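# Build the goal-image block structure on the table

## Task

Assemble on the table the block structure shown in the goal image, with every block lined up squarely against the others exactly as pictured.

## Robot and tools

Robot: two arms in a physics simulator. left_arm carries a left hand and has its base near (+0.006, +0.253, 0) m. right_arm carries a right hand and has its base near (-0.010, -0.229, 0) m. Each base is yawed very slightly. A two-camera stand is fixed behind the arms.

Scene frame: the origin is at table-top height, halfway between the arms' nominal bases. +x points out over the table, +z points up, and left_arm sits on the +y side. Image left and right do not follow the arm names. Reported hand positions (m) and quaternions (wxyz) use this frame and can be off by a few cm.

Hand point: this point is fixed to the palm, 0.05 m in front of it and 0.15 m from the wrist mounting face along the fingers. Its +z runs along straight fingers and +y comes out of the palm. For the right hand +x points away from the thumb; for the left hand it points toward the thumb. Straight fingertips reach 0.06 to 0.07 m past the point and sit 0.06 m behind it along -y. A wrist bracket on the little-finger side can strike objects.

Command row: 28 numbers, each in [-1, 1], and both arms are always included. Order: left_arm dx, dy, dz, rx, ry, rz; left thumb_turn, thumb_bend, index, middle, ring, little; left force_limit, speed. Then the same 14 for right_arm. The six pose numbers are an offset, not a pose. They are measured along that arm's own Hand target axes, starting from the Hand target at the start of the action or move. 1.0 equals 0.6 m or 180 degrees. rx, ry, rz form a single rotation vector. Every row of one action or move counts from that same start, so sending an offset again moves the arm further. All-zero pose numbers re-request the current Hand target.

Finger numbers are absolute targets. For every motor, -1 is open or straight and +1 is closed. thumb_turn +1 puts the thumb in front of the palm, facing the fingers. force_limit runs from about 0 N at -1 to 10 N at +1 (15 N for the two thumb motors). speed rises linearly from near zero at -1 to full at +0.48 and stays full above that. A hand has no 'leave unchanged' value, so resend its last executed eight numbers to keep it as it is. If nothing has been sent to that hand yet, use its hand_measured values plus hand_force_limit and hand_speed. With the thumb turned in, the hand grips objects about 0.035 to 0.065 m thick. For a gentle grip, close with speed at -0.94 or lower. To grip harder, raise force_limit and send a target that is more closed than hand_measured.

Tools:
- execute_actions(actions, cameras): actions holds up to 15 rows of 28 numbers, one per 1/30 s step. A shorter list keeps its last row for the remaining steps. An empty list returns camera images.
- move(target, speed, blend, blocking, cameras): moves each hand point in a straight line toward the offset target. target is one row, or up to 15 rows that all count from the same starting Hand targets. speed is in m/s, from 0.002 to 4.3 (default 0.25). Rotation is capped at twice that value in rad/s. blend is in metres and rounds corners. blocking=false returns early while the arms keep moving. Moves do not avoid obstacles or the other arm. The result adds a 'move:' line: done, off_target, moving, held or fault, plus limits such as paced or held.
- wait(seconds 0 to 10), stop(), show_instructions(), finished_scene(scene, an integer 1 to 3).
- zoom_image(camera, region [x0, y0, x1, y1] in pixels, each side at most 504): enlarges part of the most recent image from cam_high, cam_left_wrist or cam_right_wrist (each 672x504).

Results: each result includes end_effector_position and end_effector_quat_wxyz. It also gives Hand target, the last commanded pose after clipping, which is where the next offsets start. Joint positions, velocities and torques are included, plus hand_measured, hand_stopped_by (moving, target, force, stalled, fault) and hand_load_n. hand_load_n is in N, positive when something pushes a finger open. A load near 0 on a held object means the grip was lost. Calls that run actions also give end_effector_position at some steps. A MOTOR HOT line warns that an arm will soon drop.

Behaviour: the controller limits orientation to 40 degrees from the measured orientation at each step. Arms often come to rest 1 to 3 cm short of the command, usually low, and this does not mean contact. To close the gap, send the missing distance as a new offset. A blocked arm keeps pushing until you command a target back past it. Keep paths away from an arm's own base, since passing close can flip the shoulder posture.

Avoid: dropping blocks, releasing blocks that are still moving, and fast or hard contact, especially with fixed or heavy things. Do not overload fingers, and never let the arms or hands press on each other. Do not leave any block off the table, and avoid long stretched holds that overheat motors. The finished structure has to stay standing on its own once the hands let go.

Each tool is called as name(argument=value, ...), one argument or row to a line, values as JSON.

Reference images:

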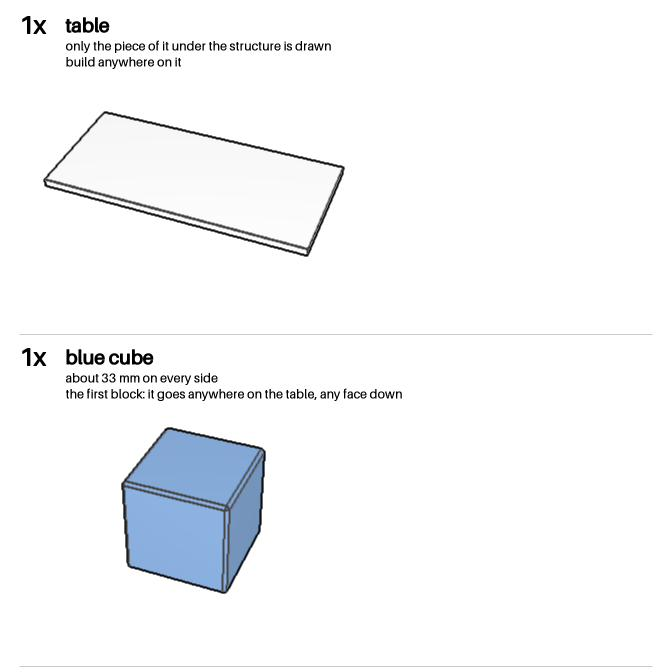

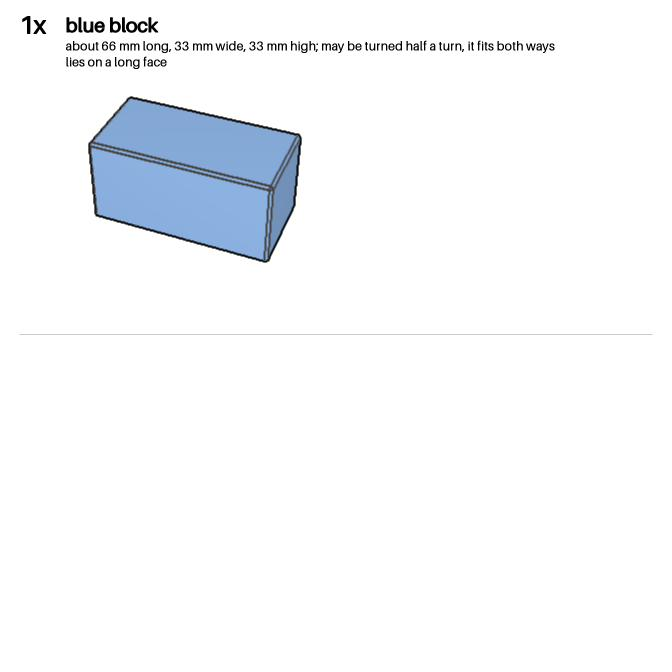

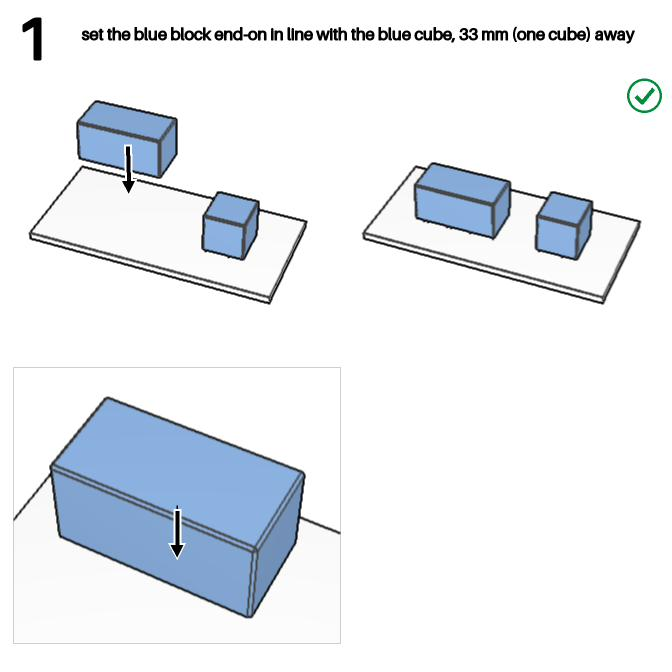

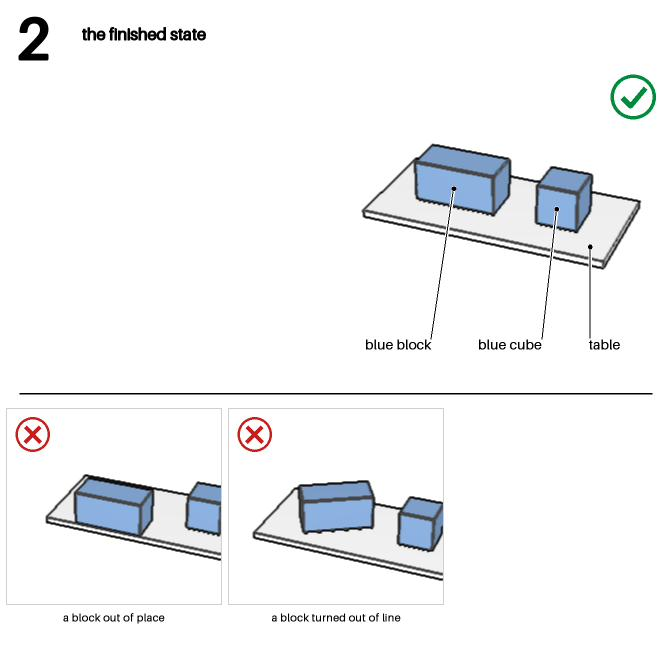

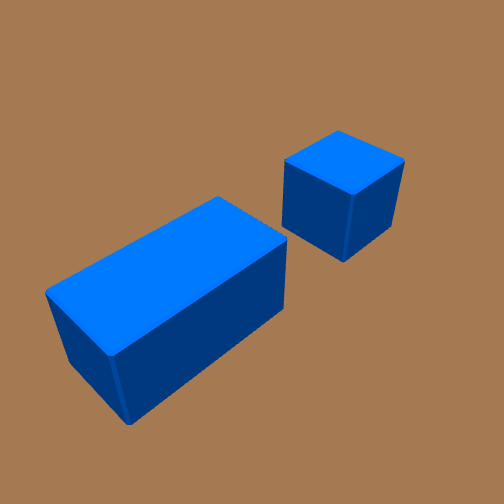

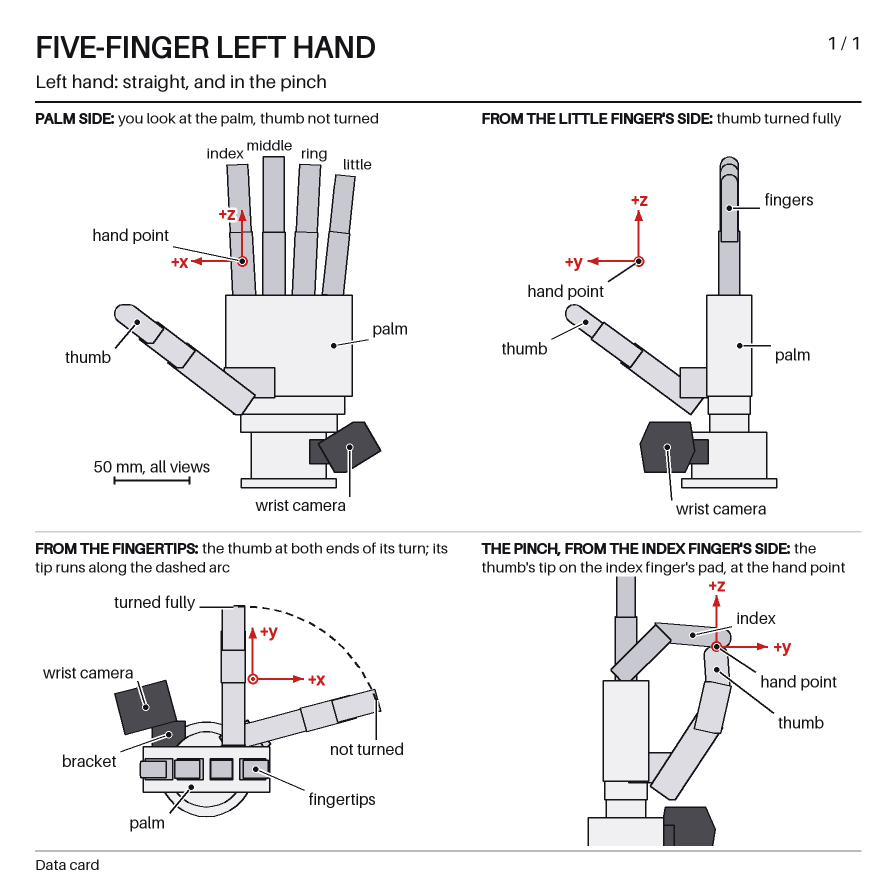

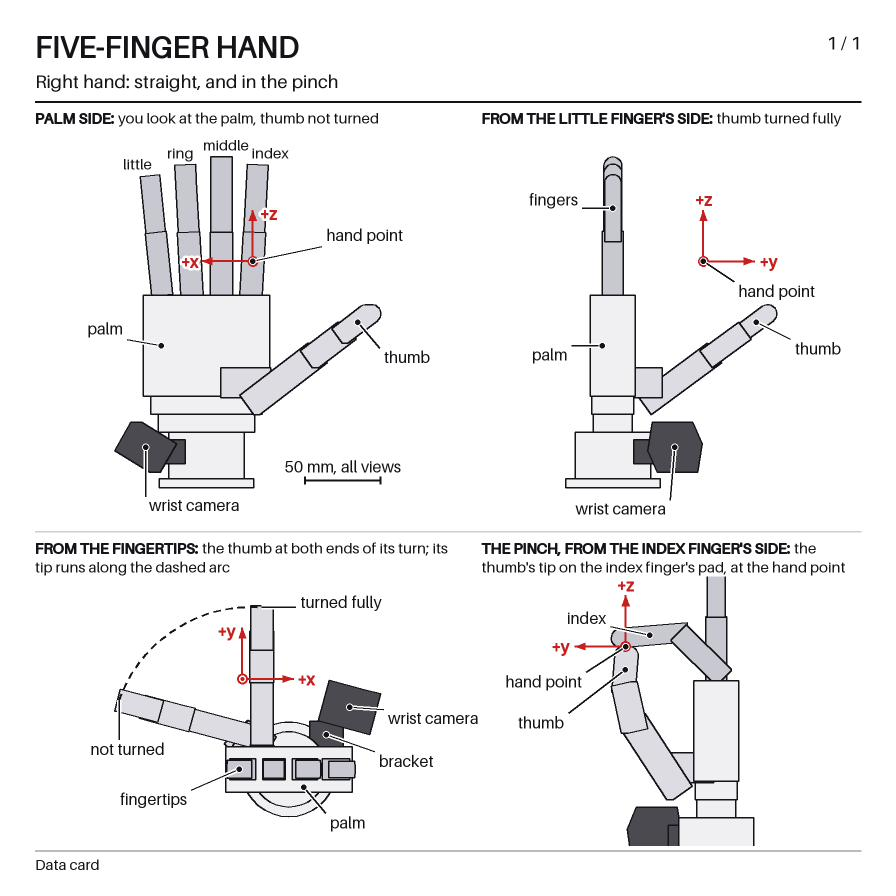

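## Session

execute_actions(
  actions=[],
)

zoom_image(
  camera="cam_high",
  region=[250, 150, 450, 330],
)

Scene clock: 0.00 s.
left_arm: end_effector_position=(+0.1296, +0.4530, +0.3096) hand_measured=(-1.000, -1.000, -1.000, -1.000, -1.000, -1.000) hand_load_n=(+0.0, +0.0, +0.0, +0.0, +0.0, +0.0) hand_stopped_by=(target, target, target, target, target, target) hand_force_limit=0.00 hand_speed=-0.80 end_effector_quat_wxyz=(+0.190, -0.290, +0.849, +0.399) | right_arm: end_effector_position=(+0.2883, +0.0774, +0.1444) hand_measured=(-1.000, -1.000, -1.000, -1.000, -1.000, -1.000) hand_load_n=(+0.0, +0.0, +0.0, +0.0, +0.0, +0.0) hand_stopped_by=(target, target, target, target, target, target) hand_force_limit=0.00 hand_speed=-0.80 end_effector_quat_wxyz=(+0.049, +0.802, -0.513, -0.302)
Joint positions: left_arm=[0.131 0.674 0.833 -1.391 -0.869 1.23] | right_arm=[0.578 1.88 1.513 -1.608 -0.486 -0.013]
Joint velocities: within noise
Joint torques (N m): no reading
Heat: left arm: hottest elbow 33 °C; right arm: hottest elbow 40 °C.
Hand target: left_arm +0.1325, +0.4535, +0.3192; +0.202, -0.295, +0.845, +0.397 | right_arm +0.2929, +0.0800, +0.1456; +0.045, +0.804, -0.512, -0.300
camera_calibration:
cam_left_wrist: T_world_to_cam=[[0.412401, -0.570148, -0.710533, 0.430998], [-0.819478, -0.572889, -0.0159354, 0.371313], [-0.397971, 0.588838, -0.703484, 0.120055], [0, 0, 0, 1]] pos_world=[0.174317, 0.387761, 0.396612]
cam_right_wrist: T_world_to_cam=[[-0.71092, -0.645922, 0.278168, 0.219808], [-0.128223, 0.507951, 0.851789, -0.126991], [-0.691485, 0.569886, -0.443935, 0.333188], [0, 0, 0, 1]] pos_world=[0.370377, 0.0166051, 0.19494]

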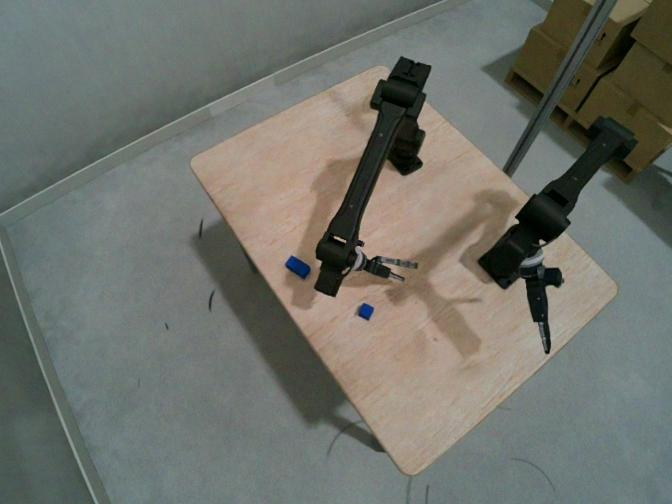

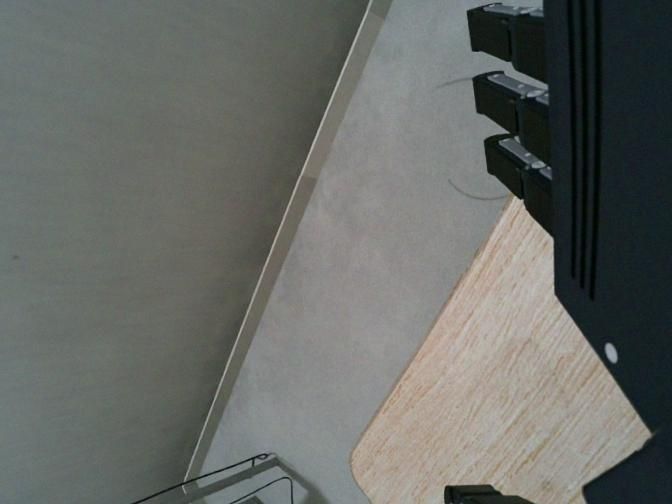

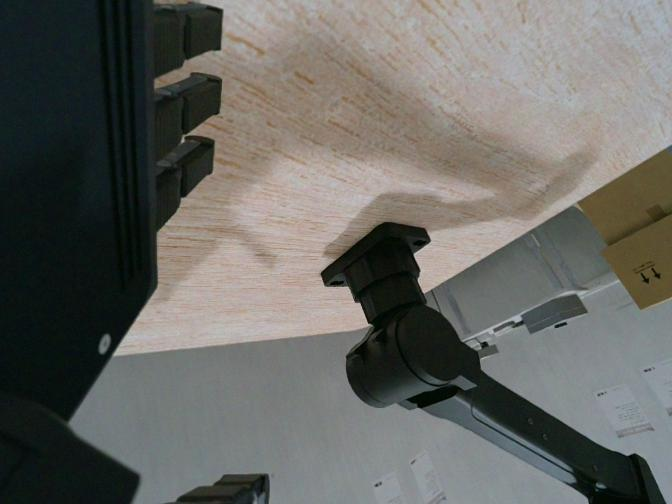

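Scaled by 2.520 from the camera's 672x504 image, which has a finer 960x720 frame.

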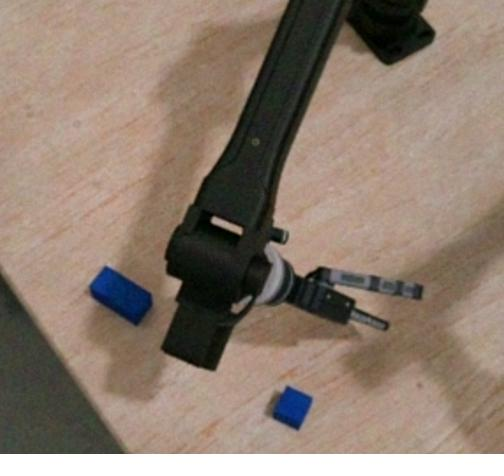

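zoom_image(
  camera="cam_high",
  region=[275, 240, 395, 330],
)

Scaled by 4.200 from the camera's 672x504 image, which has a finer 960x720 frame.

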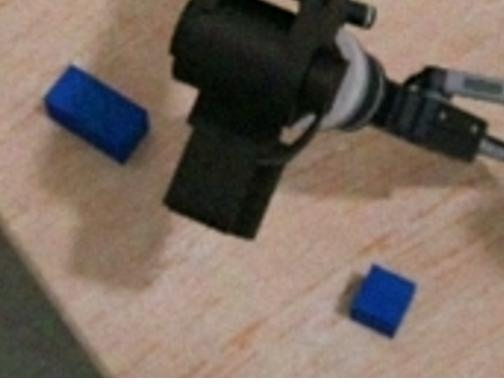

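move(
  target=[
    [-0.0085,-0.2767,-0.0718,0.1010,0.0278,-0.1823,1,-0.65,-0.5,-0.5,-1,-1,0.0,0.0,0.5988,0.4272,-0.1715,0.4943,0.2342,0.2413,-1,-1,-1,-1,-1,-1,0.0,-0.8],
    [-0.0243,-0.7907,-0.2052,0.2885,0.0794,-0.5208,1,-0.65,-0.5,-0.5,-1,-1,0.0,0.0,0.5988,0.4272,-0.1715,0.4943,0.2342,0.2413,-1,-1,-1,-1,-1,-1,0.0,-0.8],
  ],
  speed=[0.4, 0.35],
  blend=[0.03, 0],
  cameras=["cam_high","cam_left_wrist"],
)

zoom_image(
  camera="cam_left_wrist",
  region=[20, 50, 320, 350],
)

Scene clock: 93.17 s.
left_arm: end_effector_position=(+0.4385, +0.1236, +0.1357) hand_measured=(+1.000, -0.650, -0.500, -0.500, -1.000, -1.000) hand_load_n=(+0.0, +0.0, +0.0, +0.0, +0.0, +0.0) hand_stopped_by=(target, target, target, target, target, target) hand_force_limit=0.00 hand_speed=0.00 end_effector_quat_wxyz=(-0.422, +0.730, -0.472, +0.259) | right_arm: end_effector_position=(+0.2478, -0.3689, +0.1695) hand_measured=(-1.000, -1.000, -1.000, -1.000, -1.000, -1.000) hand_load_n=(+0.0, +0.0, +0.0, +0.0, +0.0, +0.0) hand_stopped_by=(target, target, target, target, target, target) hand_force_limit=0.00 hand_speed=-0.80 end_effector_quat_wxyz=(+0.249, -0.430, +0.755, -0.429)
Joint positions: left_arm=[-0.525 1.186 0.732 -0.337 -0.77 -0.589] | right_arm=[-0.611 0.461 0.455 -0.532 -0.121 -0.062]
Joint torques (N m): left_arm=[-0.15 -6.18 7.53 1.91 -0.56 0] | right_arm=[-1.38 0.56 8.76 1.84 -0.19 -0.07]
Heat: left arm: hottest elbow 44 °C; right arm: hottest elbow 48 °C.
Hand target: left_arm +0.4430, +0.1190, +0.1398; -0.422, +0.730, -0.465, +0.269 | right_arm +0.2490, -0.3704, +0.1701; +0.250, -0.432, +0.750, -0.433
Off the commanded pose: left_arm 0.008 m, 1 deg | right_arm 0.002 m, 1 deg.
move: done
camera_calibration:
cam_left_wrist: T_world_to_cam=[[0.583629, -0.0504082, 0.810454, -0.353504], [-0.159109, -0.985823, 0.0532628, 0.185062], [0.79628, -0.160036, -0.583376, -0.132767], [0, 0, 0, 1]] pos_world=[0.34148, 0.143372, 0.199189]
Images, in order (width x height): cam_high 672x504, cam_left_wrist 672x504.

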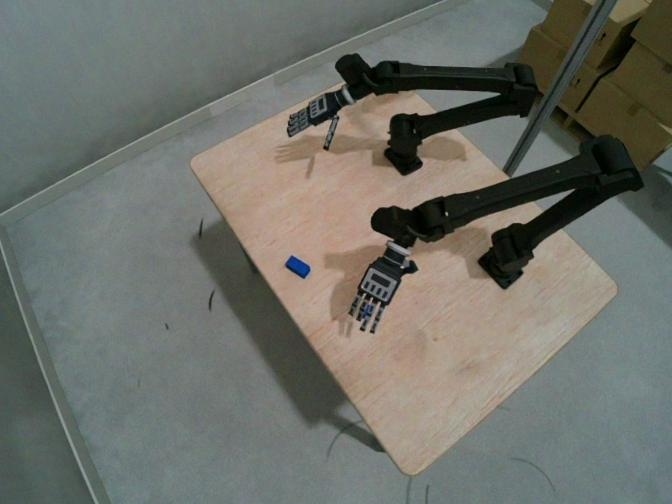

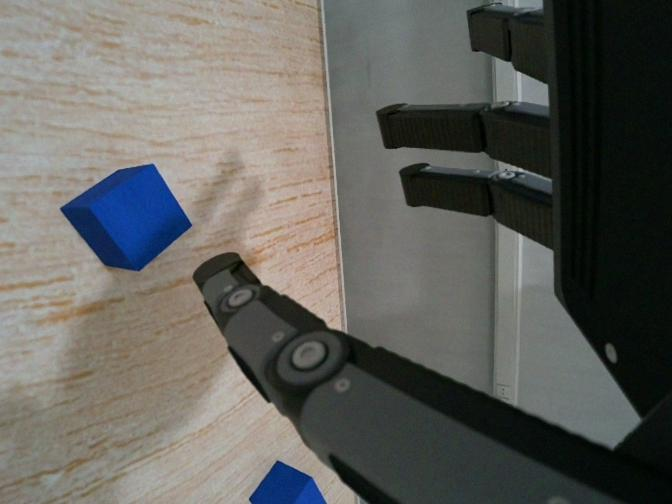

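Scaled by 1.680 from the camera's 672x504 image, which has a finer 960x720 frame.

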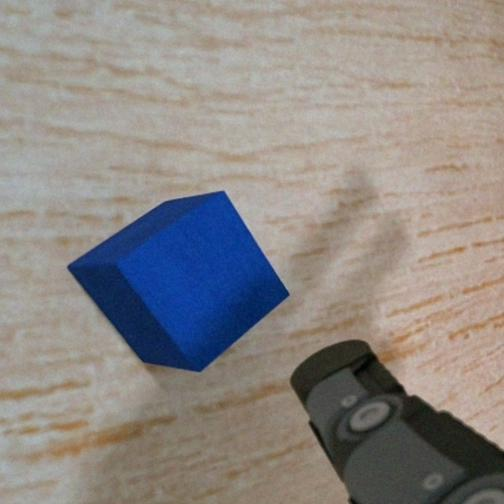

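move(
  target=[-0.0063,0.1473,0.0772,0,-0.0192,-0.0111,1,-0.65,-0.5,-0.5,-1,-1,0.0,0.0,0,0,0,0,0,0,-1,-1,-1,-1,-1,-1,0.0,-0.8],
  speed=0.12,
  cameras=["cam_left_wrist"],
)

zoom_image(
  camera="cam_left_wrist",
  region=[180, 100, 430, 350],
)

Scene clock: 125.80 s.
left_arm: end_effector_position=(+0.4336, +0.1266, +0.0371) hand_measured=(+1.000, -0.650, -0.500, -0.500, -1.000, -1.000) hand_load_n=(+0.0, +0.0, +0.0, +0.0, +0.0, +0.0) hand_stopped_by=(target, target, target, target, target, target) hand_force_limit=0.00 hand_speed=0.00 end_effector_quat_wxyz=(-0.431, +0.746, -0.445, +0.244) | right_arm: end_effector_position=(+0.2478, -0.3689, +0.1695) hand_measured=(-1.000, -1.000, -1.000, -1.000, -1.000, -1.000) hand_load_n=(+0.0, +0.0, +0.0, +0.0, +0.0, +0.0) hand_stopped_by=(target, target, target, target, target, target) hand_force_limit=0.00 hand_speed=-0.80 end_effector_quat_wxyz=(+0.249, -0.430, +0.755, -0.429)
Joint positions: left_arm=[-0.546 1.393 0.605 -0.071 -0.834 -0.687] | right_arm=[-0.611 0.461 0.455 -0.532 -0.121 -0.062]
Joint torques (N m): left_arm=[-0.15 -8.12 6.12 1.66 -0.54 0.03] | right_arm=[-1.49 0.5 8.68 1.92 -0.2 -0.12]
Heat: left arm: hottest elbow 43 °C; right arm: hottest elbow 50 °C.
Hand target: left_arm +0.4378, +0.1207, +0.0401; -0.431, +0.746, -0.439, +0.254 | right_arm +0.2490, -0.3704, +0.1701; +0.250, -0.432, +0.750, -0.433
Off the commanded pose: left_arm 0.008 m, 1 deg | right_arm 0.002 m, 1 deg.
move: done
camera_calibration:
cam_left_wrist: T_world_to_cam=[[0.584567, -0.00816407, 0.811304, -0.276341], [-0.0870041, -0.994814, 0.0526781, 0.162486], [0.806667, -0.101381, -0.582246, -0.197944], [0, 0, 0, 1]] pos_world=[0.335351, 0.139319, 0.100385]
Images, in order (width x height): cam_left_wrist 672x504.

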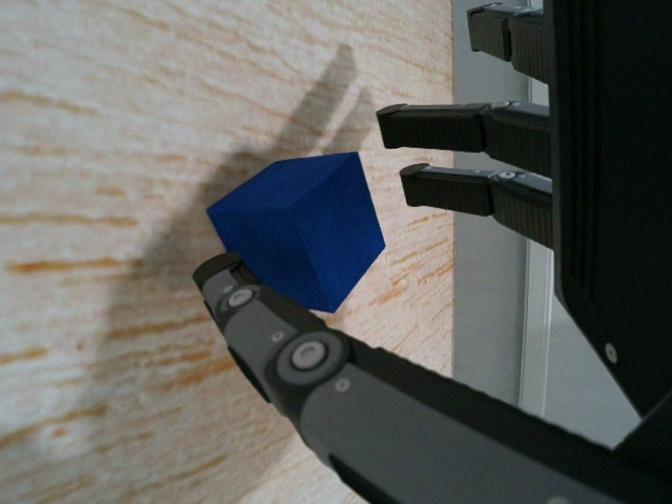

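Scaled by 2.016 from the camera's 672x504 image, which has a finer 960x720 frame.

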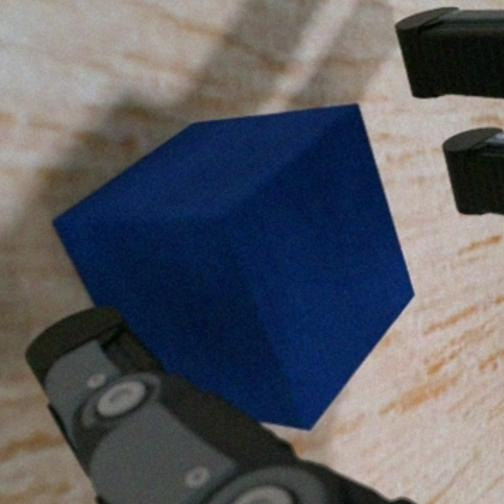

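move(
  target=[0.002,0.0145,0.0048,0,0,0,1,-0.65,-0.5,-0.5,-1,-1,0.0,0.0,0,0,0,0,0,0,-1,-1,-1,-1,-1,-1,0.0,-0.8],
  speed=0.1,
  cameras=["cam_left_wrist"],
)

Scene clock: 152.60 s.
left_arm: end_effector_position=(+0.4344, +0.1237, +0.0323) hand_measured=(+1.000, -0.650, -0.500, -0.500, -1.000, -1.000) hand_load_n=(+0.0, +0.0, +0.0, +0.0, +0.0, +0.0) hand_stopped_by=(target, target, target, target, target, target) hand_force_limit=0.00 hand_speed=0.00 end_effector_quat_wxyz=(-0.432, +0.746, -0.442, +0.248) | right_arm: end_effector_position=(+0.2478, -0.3689, +0.1695) hand_measured=(-1.000, -1.000, -1.000, -1.000, -1.000, -1.000) hand_load_n=(+0.0, +0.0, +0.0, +0.0, +0.5, +0.0) hand_stopped_by=(target, target, target, target, target, target) hand_force_limit=0.00 hand_speed=-0.80 end_effector_quat_wxyz=(+0.249, -0.430, +0.755, -0.429)
Joint positions: left_arm=[-0.553 1.41 0.599 -0.045 -0.839 -0.695] | right_arm=[-0.611 0.461 0.455 -0.532 -0.121 -0.062]
Joint torques (N m): left_arm=[-0.38 -7.65 5.87 1.81 -0.6 0.04] | right_arm=[-1.08 0.03 8.73 1.85 -0.21 -0.08]
Heat: left arm: hottest elbow 41 °C; right arm: hottest elbow 50 °C.
Hand target: left_arm +0.4367, +0.1188, +0.0311; -0.431, +0.746, -0.439, +0.254 | right_arm +0.2490, -0.3704, +0.1701; +0.250, -0.432, +0.750, -0.433
Off the commanded pose: left_arm 0.006 m, 1 deg | right_arm 0.002 m, 1 deg.
move: done
camera_calibration:
cam_left_wrist: T_world_to_cam=[[0.577325, -0.00383608, 0.816506, -0.270632], [-0.0870914, -0.994574, 0.0569069, 0.159721], [0.811857, -0.103964, -0.574526, -0.203839], [0, 0, 0, 1]] pos_world=[0.335641, 0.136624, 0.0947724]
Images, in order (width x height): cam_left_wrist 672x504.

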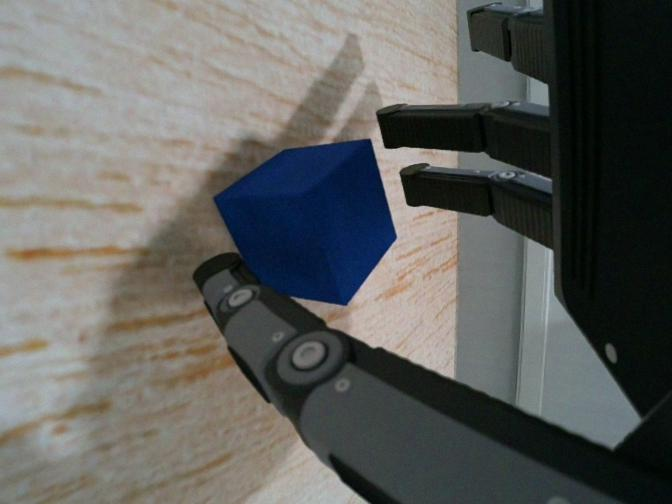

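move(
  target=[-0.0015,0.0105,0.002,0,0,0,1,-0.65,-0.5,-0.5,-1,-1,0.0,0.0,0,0,0,0,0,0,-1,-1,-1,-1,-1,-1,0.0,-0.8],
  speed=0.1,
  cameras=[],
)

move(
  target=[0,0,0,0,0,0,1,-0.3,0.1,0.1,-1,-1,-0.4,-0.93,0,0,0,0,0,0,-1,-1,-1,-1,-1,-1,0.0,-0.8],
  speed=0.1,
  cameras=["cam_left_wrist"],
)

zoom_image(
  camera="cam_left_wrist",
  region=[180, 100, 430, 350],
)

Scene clock: 164.60 s.
left_arm: end_effector_position=(+0.4326, +0.1233, +0.0268) hand_measured=(+1.000, -0.650, -0.500, -0.500, -1.000, -1.000) hand_load_n=(+0.0, +0.0, +0.0, +0.0, +0.0, +0.0) hand_stopped_by=(target, target, target, target, target, target) hand_force_limit=0.00 hand_speed=0.00 end_effector_quat_wxyz=(-0.432, +0.746, -0.442, +0.249) | right_arm: end_effector_position=(+0.2478, -0.3689, +0.1695) hand_measured=(-1.000, -1.000, -1.000, -1.000, -1.000, -1.000) hand_load_n=(-0.5, +0.0, +0.0, +0.0, +0.0, +0.0) hand_stopped_by=(target, target, target, target, target, target) hand_force_limit=0.00 hand_speed=-0.80 end_effector_quat_wxyz=(+0.249, -0.430, +0.755, -0.429)
Joint positions: left_arm=[-0.557 1.421 0.59 -0.026 -0.842 -0.7] | right_arm=[-0.611 0.461 0.455 -0.532 -0.121 -0.062]
Joint torques (N m): left_arm=[-0.21 -7.18 5.49 1.59 -0.54 0.02] | right_arm=[-1.61 0.03 8.72 1.78 -0.18 -0.08]
Heat: left arm: hottest elbow 40 °C; right arm: hottest elbow 51 °C.
Hand target: left_arm +0.4346, +0.1184, +0.0252; -0.431, +0.746, -0.439, +0.254 | right_arm +0.2490, -0.3704, +0.1701; +0.250, -0.432, +0.750, -0.433
Off the commanded pose: left_arm 0.005 m, 1 deg | right_arm 0.002 m, 1 deg.
move: done
No camera images: "cameras" was empty.

Scene clock: 167.13 s.
left_arm: end_effector_position=(+0.4328, +0.1232, +0.0270) hand_measured=(+1.000, -0.428, -0.056, -0.070, -1.000, -1.000) hand_load_n=(-0.5, +5.0, +3.5, +4.0, +0.0, +0.0) hand_stopped_by=(target, force, force, force, target, target) hand_force_limit=-0.40 hand_speed=-0.93 end_effector_quat_wxyz=(-0.432, +0.746, -0.441, +0.249) | right_arm: end_effector_position=(+0.2478, -0.3689, +0.1695) hand_measured=(-1.000, -1.000, -1.000, -1.000, -1.000, -1.000) hand_load_n=(+0.0, +0.0, +0.0, +0.0, +0.0, +0.0) hand_stopped_by=(target, target, target, target, target, target) hand_force_limit=0.00 hand_speed=-0.80 end_effector_quat_wxyz=(+0.249, -0.430, +0.755, -0.429)
Joint positions: left_arm=[-0.557 1.421 0.59 -0.025 -0.842 -0.7] | right_arm=[-0.611 0.461 0.455 -0.532 -0.121 -0.062]
Joint torques (N m): left_arm=[-1.9 -7.3 5.48 1.8 -0.58 0.04] | right_arm=[-1.2 0.44 8.77 1.92 -0.22 -0.09]
Heat: left arm: hottest elbow 40 °C; right arm: hottest elbow 51 °C.
Hand target: left_arm +0.4346, +0.1184, +0.0252; -0.431, +0.746, -0.439, +0.254 | right_arm +0.2490, -0.3704, +0.1701; +0.250, -0.432, +0.750, -0.433
Off the commanded pose: left_arm 0.005 m, 1 deg | right_arm 0.002 m, 1 deg.
move: done
camera_calibration:
cam_left_wrist: T_world_to_cam=[[0.575343, -0.00219798, 0.817909, -0.264705], [-0.0864475, -0.994559, 0.0581372, 0.159059], [0.813331, -0.104155, -0.572402, -0.206303], [0, 0, 0, 1]] pos_world=[0.333839, 0.136125, 0.0891689]
Images, in order (width x height): cam_left_wrist 672x504.

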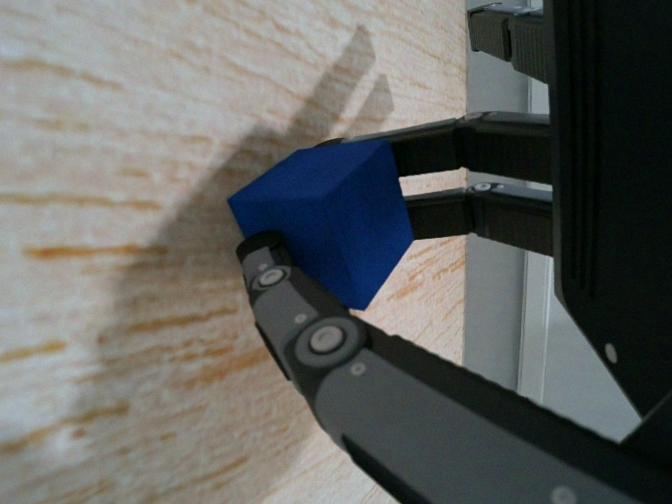

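Scaled by 2.016 from the camera's 672x504 image, which has a finer 960x720 frame.

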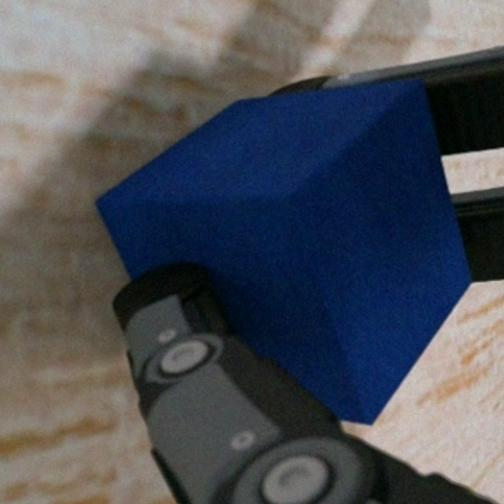

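move(
  target=[
    [0,-0.0577,-0.0333,0,0,0,1,-0.3,0.1,0.1,-1,-1,-0.4,-0.93,0,0,0,0,0,0,-1,-1,-1,-1,-1,-1,0.0,-0.8],
    [0.1855,-0.1288,-0.1065,0,0.0289,0.0167,1,-0.3,0.1,0.1,-1,-1,-0.4,-0.93,0,0,0,0,0,0,-1,-1,-1,-1,-1,-1,0.0,-0.8],
  ],
  speed=[0.12,0.2],
  blend=[0.015,0],
  cameras=["cam_high","cam_left_wrist"],
)

zoom_image(
  camera="cam_left_wrist",
  region=[180, 320, 380, 500],
)

Scene clock: 230.77 s.
left_arm: end_effector_position=(+0.4626, +0.0228, +0.1122) hand_measured=(+1.000, -0.428, -0.056, -0.070, -1.000, -1.000) hand_load_n=(-0.5, +5.0, +3.5, +4.0, +0.0, +0.0) hand_stopped_by=(target, force, force, force, target, target) hand_force_limit=-0.40 hand_speed=-0.93 end_effector_quat_wxyz=(-0.418, +0.720, -0.487, +0.265) | right_arm: end_effector_position=(+0.2478, -0.3689, +0.1695) hand_measured=(-1.000, -1.000, -1.000, -1.000, -1.000, -1.000) hand_load_n=(-0.5, +0.0, +0.0, +0.0, +0.0, +0.0) hand_stopped_by=(target, target, target, target, target, target) hand_force_limit=0.00 hand_speed=-0.80 end_effector_quat_wxyz=(+0.249, -0.430, +0.755, -0.429)
Joint positions: left_arm=[-0.705 1.429 0.9 -0.376 -0.865 -0.742] | right_arm=[-0.611 0.461 0.455 -0.532 -0.121 -0.062]
Joint torques (N m): left_arm=[0.15 -9.17 9.59 0.85 -0.68 0.02] | right_arm=[-1.38 0.5 8.7 1.94 -0.19 -0.07]
Heat: left arm: hottest elbow 37 °C; right arm: hottest elbow 52 °C.
Hand target: left_arm +0.4738, +0.0131, +0.1241; -0.417, +0.722, -0.478, +0.276 | right_arm +0.2490, -0.3704, +0.1701; +0.250, -0.432, +0.750, -0.433
Off the commanded pose: left_arm 0.019 m, 2 deg | right_arm 0.002 m, 1 deg.
move: off_target (left_arm)
camera_calibration:
cam_left_wrist: T_world_to_cam=[[0.582796, -0.0758688, 0.809069, -0.352517], [-0.196635, -0.97921, 0.0498185, 0.1084], [0.788469, -0.188125, -0.585598, -0.17729], [0, 0, 0, 1]] pos_world=[0.366548, 0.046049, 0.175989]
Images, in order (width x height): cam_high 672x504, cam_left_wrist 672x504.

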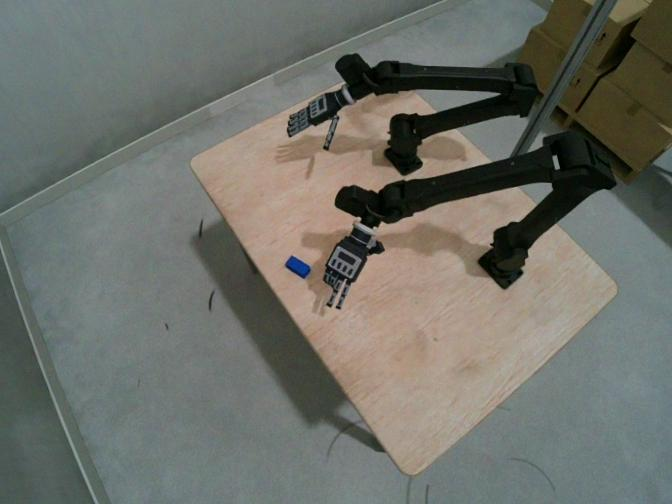

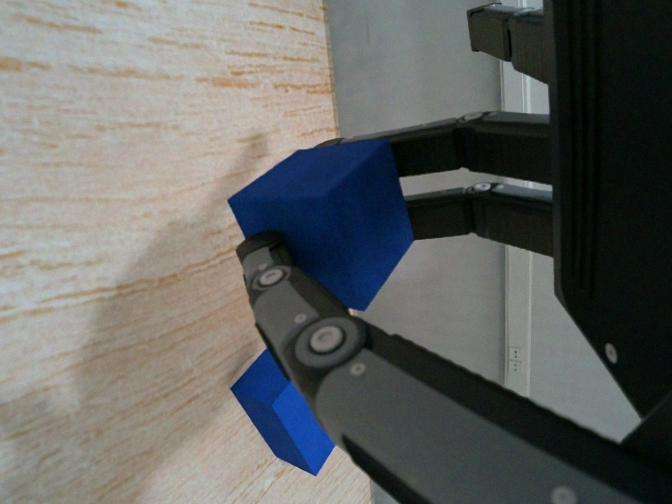

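Scaled by 2.520 from the camera's 672x504 image, which has a finer 960x720 frame.

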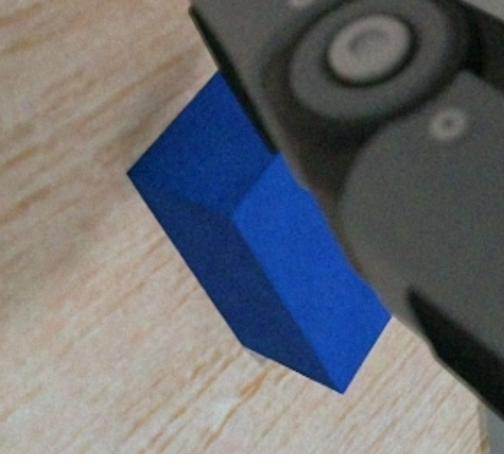

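move(
  target=[0.0583,0.0913,0.0587,0,0,0,1,-0.3,0.1,0.1,-1,-1,-0.4,-0.93,0,0,0,0,0,0,-1,-1,-1,-1,-1,-1,0.0,-0.8],
  speed=0.15,
  cameras=["cam_high","cam_left_wrist"],
)

zoom_image(
  camera="cam_left_wrist",
  region=[180, 320, 380, 500],
)

zoom_image(
  camera="cam_high",
  region=[275, 240, 365, 315],
)

Scene clock: 286.57 s.
left_arm: end_effector_position=(+0.4751, -0.0011, +0.0415) hand_measured=(+1.000, -0.428, -0.056, -0.070, -1.000, -1.000) hand_load_n=(-0.5, +5.5, +3.5, +3.5, +0.0, -0.5) hand_stopped_by=(target, force, force, force, target, target) hand_force_limit=-0.40 hand_speed=-0.93 end_effector_quat_wxyz=(-0.420, +0.720, -0.492, +0.251) | right_arm: end_effector_position=(+0.2478, -0.3689, +0.1695) hand_measured=(-1.000, -1.000, -1.000, -1.000, -1.000, -1.000) hand_load_n=(+0.0, +0.0, +0.0, +0.0, +0.0, +0.0) hand_stopped_by=(target, target, target, target, target, target) hand_force_limit=0.00 hand_speed=-0.80 end_effector_quat_wxyz=(+0.249, -0.430, +0.755, -0.429)
Joint positions: left_arm=[-0.731 1.622 0.913 -0.257 -0.884 -0.78] | right_arm=[-0.611 0.461 0.455 -0.532 -0.121 -0.062]
Joint torques (N m): left_arm=[-0.09 -11.69 8.87 1.44 -0.58 -0.02] | right_arm=[-1.14 0.21 8.76 1.89 -0.18 -0.06]
Heat: left arm: hottest elbow 43 °C; right arm: hottest elbow 53 °C.
Hand target: left_arm +0.4904, -0.0178, +0.0590; -0.417, +0.722, -0.478, +0.276 | right_arm +0.2490, -0.3704, +0.1701; +0.250, -0.432, +0.750, -0.433
Off the commanded pose: left_arm 0.029 m, 3 deg | right_arm 0.002 m, 1 deg.
move: off_target (left_arm)
camera_calibration:
cam_left_wrist: T_world_to_cam=[[0.601857, -0.0889464, 0.793635, -0.312778], [-0.190913, -0.980989, 0.0348356, 0.0887883], [0.775449, -0.172481, -0.607396, -0.22591], [0, 0, 0, 1]] pos_world=[0.38038, 0.0203147, 0.107922]
Images, in order (width x height): cam_high 672x504, cam_left_wrist 672x504.

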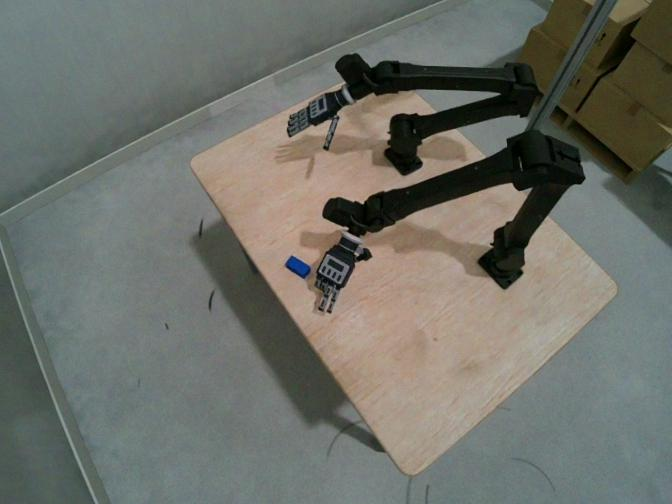

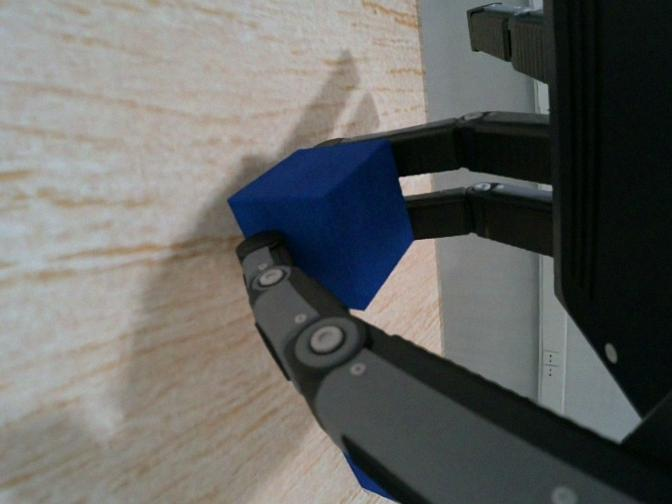

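Scaled by 2.520 from the camera's 672x504 image, which has a finer 960x720 frame.

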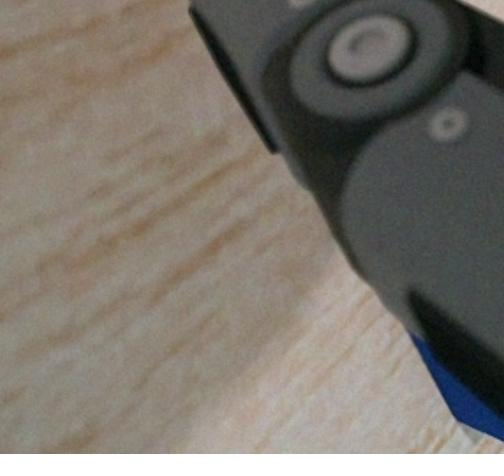

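Scaled by 5.600 from the camera's 672x504 image, which has a finer 960x720 frame.

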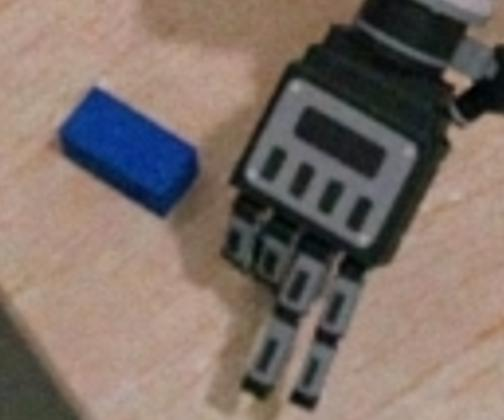

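move(
  target=[0.036,0.0065,0.0072,0.0082,0.0083,-0.0141,1,-0.3,0.1,0.1,-1,-1,-0.4,-0.93,0,0,0,0,0,0,-1,-1,-1,-1,-1,-1,0.0,-0.8],
  speed=0.1,
  cameras=["cam_high","cam_left_wrist"],
)

zoom_image(
  camera="cam_left_wrist",
  region=[180, 250, 430, 500],
)

zoom_image(
  camera="cam_high",
  region=[275, 240, 365, 315],
)

Scene clock: 318.13 s.
left_arm: end_effector_position=(+0.4859, -0.0204, +0.0402) hand_measured=(+1.000, -0.428, -0.056, -0.070, -1.000, -1.000) hand_load_n=(-1.0, +5.0, +3.5, +4.0, +0.0, +0.0) hand_stopped_by=(target, force, force, force, target, target) hand_force_limit=-0.40 hand_speed=-0.93 end_effector_quat_wxyz=(-0.417, +0.722, -0.477, +0.279) | right_arm: end_effector_position=(+0.2478, -0.3689, +0.1695) hand_measured=(-1.000, -1.000, -1.000, -1.000, -1.000, -1.000) hand_load_n=(+0.0, +0.0, +0.0, +0.0, +0.0, +0.0) hand_stopped_by=(target, target, target, target, target, target) hand_force_limit=0.00 hand_speed=-0.80 end_effector_quat_wxyz=(+0.249, -0.430, +0.755, -0.429)
Joint positions: left_arm=[-0.748 1.657 0.928 -0.187 -0.895 -0.8] | right_arm=[-0.611 0.461 0.455 -0.532 -0.121 -0.062]
Joint torques (N m): left_arm=[0.15 -11.11 8.87 1.7 -0.66 0.01] | right_arm=[-1.61 0.79 8.72 1.92 -0.17 -0.05]
Heat: left arm: hottest elbow 45 °C; right arm: hottest elbow 53 °C.
Hand target: left_arm +0.5005, -0.0372, +0.0535; -0.414, +0.723, -0.463, +0.301 | right_arm +0.2490, -0.3704, +0.1701; +0.250, -0.432, +0.750, -0.433
Off the commanded pose: left_arm 0.026 m, 3 deg | right_arm 0.002 m, 1 deg.
move: off_target (left_arm)
camera_calibration:
cam_left_wrist: T_world_to_cam=[[0.561389, -0.0564648, 0.825623, -0.30102], [-0.194158, -0.978809, 0.0650779, 0.0724717], [0.804453, -0.196835, -0.560456, -0.254906], [0, 0, 0, 1]] pos_world=[0.38812, 0.00376453, 0.10095]
Images, in order (width x height): cam_high 672x504, cam_left_wrist 672x504.

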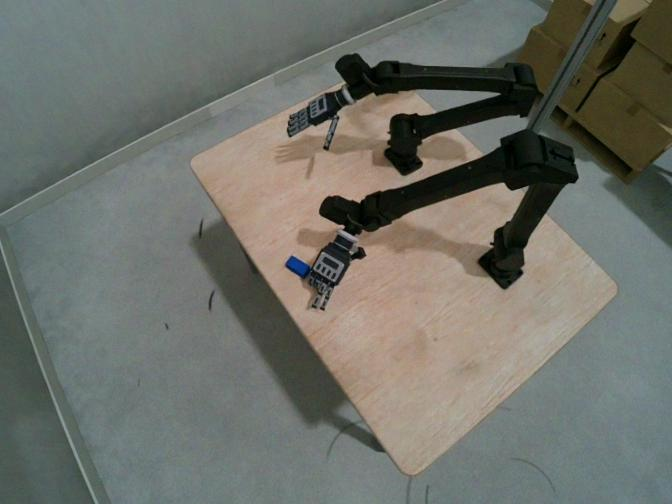

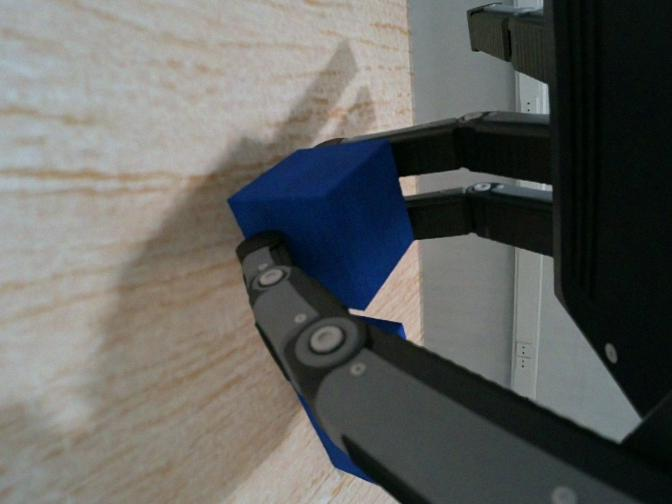

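Scaled by 2.016 from the camera's 672x504 image, which has a finer 960x720 frame.

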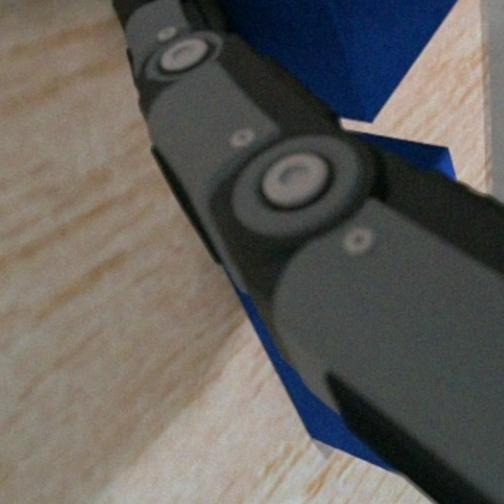

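Scaled by 5.600 from the camera's 672x504 image, which has a finer 960x720 frame.

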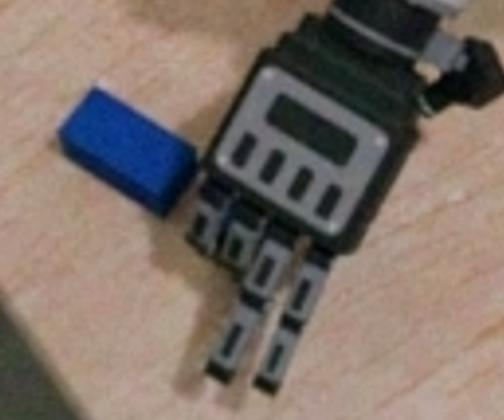

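move(
  target=[-0.0008,0.0148,0.0042,0,0,0,1,-0.3,0.1,0.1,-1,-1,-0.4,-0.93,0,0,0,0,0,0,-1,-1,-1,-1,-1,-1,0.0,-0.8],
  speed=0.06,
  cameras=["cam_left_wrist"],
)

zoom_image(
  camera="cam_left_wrist",
  region=[180, 250, 430, 500],
)

Scene clock: 344.40 s.
left_arm: end_effector_position=(+0.4882, -0.0233, +0.0360) hand_measured=(+1.000, -0.428, -0.056, -0.070, -1.000, -1.000) hand_load_n=(-0.5, +5.5, +3.5, +3.5, +0.0, +0.0) hand_stopped_by=(target, force, force, force, target, target) hand_force_limit=-0.40 hand_speed=-0.93 end_effector_quat_wxyz=(-0.417, +0.723, -0.473, +0.284) | right_arm: end_effector_position=(+0.2478, -0.3689, +0.1695) hand_measured=(-1.000, -1.000, -1.000, -1.000, -1.000, -1.000) hand_load_n=(-0.5, -0.5, -0.5, +0.0, +0.0, +0.0) hand_stopped_by=(target, target, target, target, target, target) hand_force_limit=0.00 hand_speed=-0.80 end_effector_quat_wxyz=(+0.249, -0.430, +0.755, -0.429)
Joint positions: left_arm=[-0.75 1.672 0.928 -0.165 -0.897 -0.805] | right_arm=[-0.611 0.461 0.455 -0.532 -0.121 -0.062]
Joint torques (N m): left_arm=[0.03 -12.04 8.23 1.63 -0.63 0.06] | right_arm=[-1.08 0.62 8.69 1.76 -0.19 -0.05]
Heat: left arm: hottest elbow 44 °C; right arm: hottest elbow 53 °C.
Hand target: left_arm +0.4987, -0.0378, +0.0445; -0.414, +0.723, -0.464, +0.301 | right_arm +0.2490, -0.3704, +0.1701; +0.250, -0.432, +0.750, -0.433
Off the commanded pose: left_arm 0.020 m, 2 deg | right_arm 0.002 m, 1 deg.
move: off_target (left_arm)
camera_calibration:
cam_left_wrist: T_world_to_cam=[[0.554378, -0.0490485, 0.830818, -0.295503], [-0.192825, -0.978669, 0.0708888, 0.06953], [0.809619, -0.199502, -0.552011, -0.262573], [0, 0, 0, 1]] pos_world=[0.389812, 0.00116899, 0.0956372]
Images, in order (width x height): cam_left_wrist 672x504.

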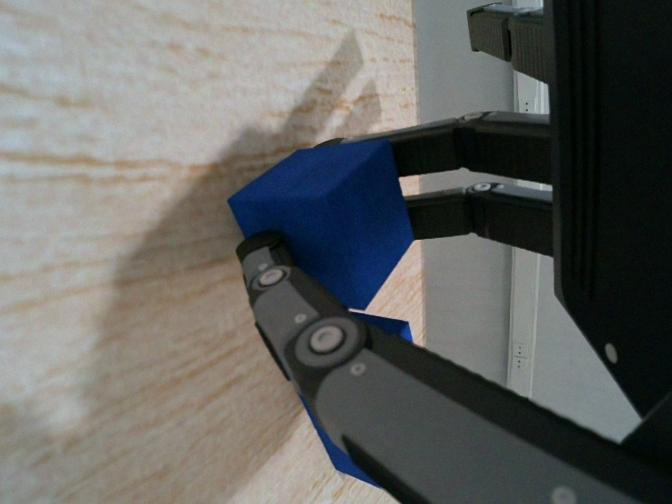

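Scaled by 2.016 from the camera's 672x504 image, which has a finer 960x720 frame.

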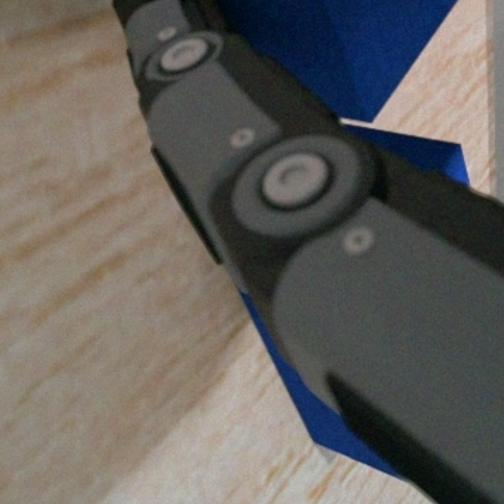

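move(
  target=[-0.0135,0.0033,-0.0075,0,0,0,1,-0.3,0.1,0.1,-1,-1,-0.4,-0.93,0,0,0,0,0,0,-1,-1,-1,-1,-1,-1,0.0,-0.8],
  speed=0.06,
  cameras=["cam_left_wrist"],
)

zoom_image(
  camera="cam_left_wrist",
  region=[180, 250, 430, 500],
)

Scene clock: 382.30 s.
left_arm: end_effector_position=(+0.4887, -0.0248, +0.0370) hand_measured=(+1.000, -0.428, -0.056, -0.070, -1.000, -1.000) hand_load_n=(-0.5, +5.5, +4.0, +4.0, +0.0, +0.0) hand_stopped_by=(target, force, force, force, target, target) hand_force_limit=-0.40 hand_speed=-0.93 end_effector_quat_wxyz=(-0.416, +0.723, -0.471, +0.287) | right_arm: end_effector_position=(+0.2478, -0.3689, +0.1695) hand_measured=(-1.000, -1.000, -1.000, -1.000, -1.000, -1.000) hand_load_n=(+0.0, +0.0, +0.0, +0.0, +0.0, +0.0) hand_stopped_by=(target, target, target, target, target, target) hand_force_limit=0.00 hand_speed=-0.80 end_effector_quat_wxyz=(+0.249, -0.430, +0.755, -0.429)
Joint positions: left_arm=[-0.752 1.672 0.928 -0.159 -0.899 -0.808] | right_arm=[-0.611 0.461 0.455 -0.532 -0.121 -0.062]
Joint torques (N m): left_arm=[-0.15 -13.68 5.94 1.62 -0.64 0.02] | right_arm=[-1.44 0.15 8.69 1.88 -0.16 -0.1]
Heat: left arm: hottest elbow 43 °C; right arm: hottest elbow 53 °C.
Hand target: left_arm +0.4910, -0.0323, +0.0445; -0.414, +0.723, -0.463, +0.301 | right_arm +0.2490, -0.3704, +0.1701; +0.250, -0.432, +0.750, -0.433
Off the commanded pose: left_arm 0.011 m, 2 deg | right_arm 0.002 m, 1 deg.
move: off_target (left_arm)
camera_calibration:
cam_left_wrist: T_world_to_cam=[[0.549485, -0.044621, 0.834311, -0.294342], [-0.192895, -0.978371, 0.0747168, 0.0679394], [0.812932, -0.20199, -0.546207, -0.264677], [0, 0, 0, 1]] pos_world=[0.390006, -0.000126069, 0.0959285]
Images, in order (width x height): cam_left_wrist 672x504.

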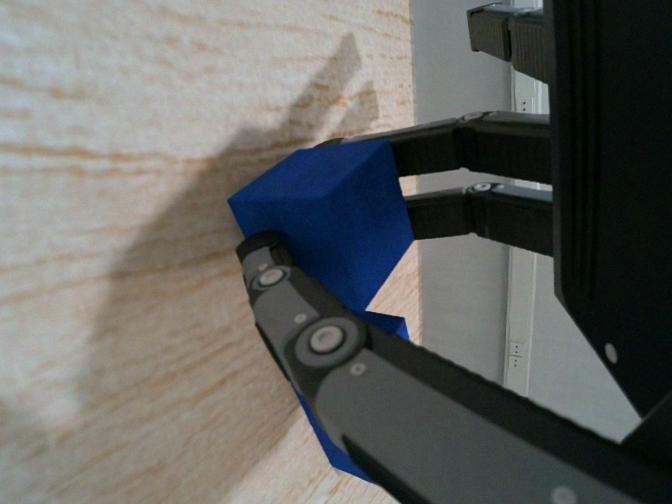

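Scaled by 2.016 from the camera's 672x504 image, which has a finer 960x720 frame.

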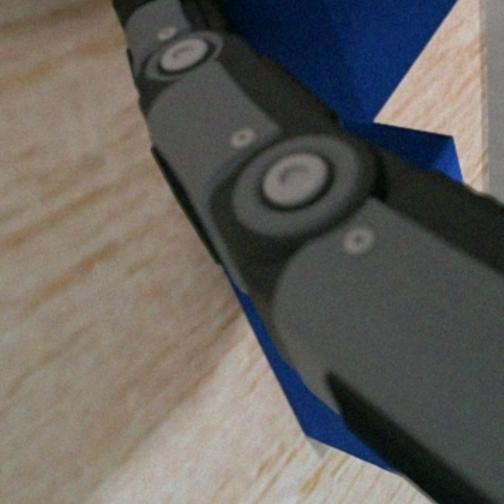

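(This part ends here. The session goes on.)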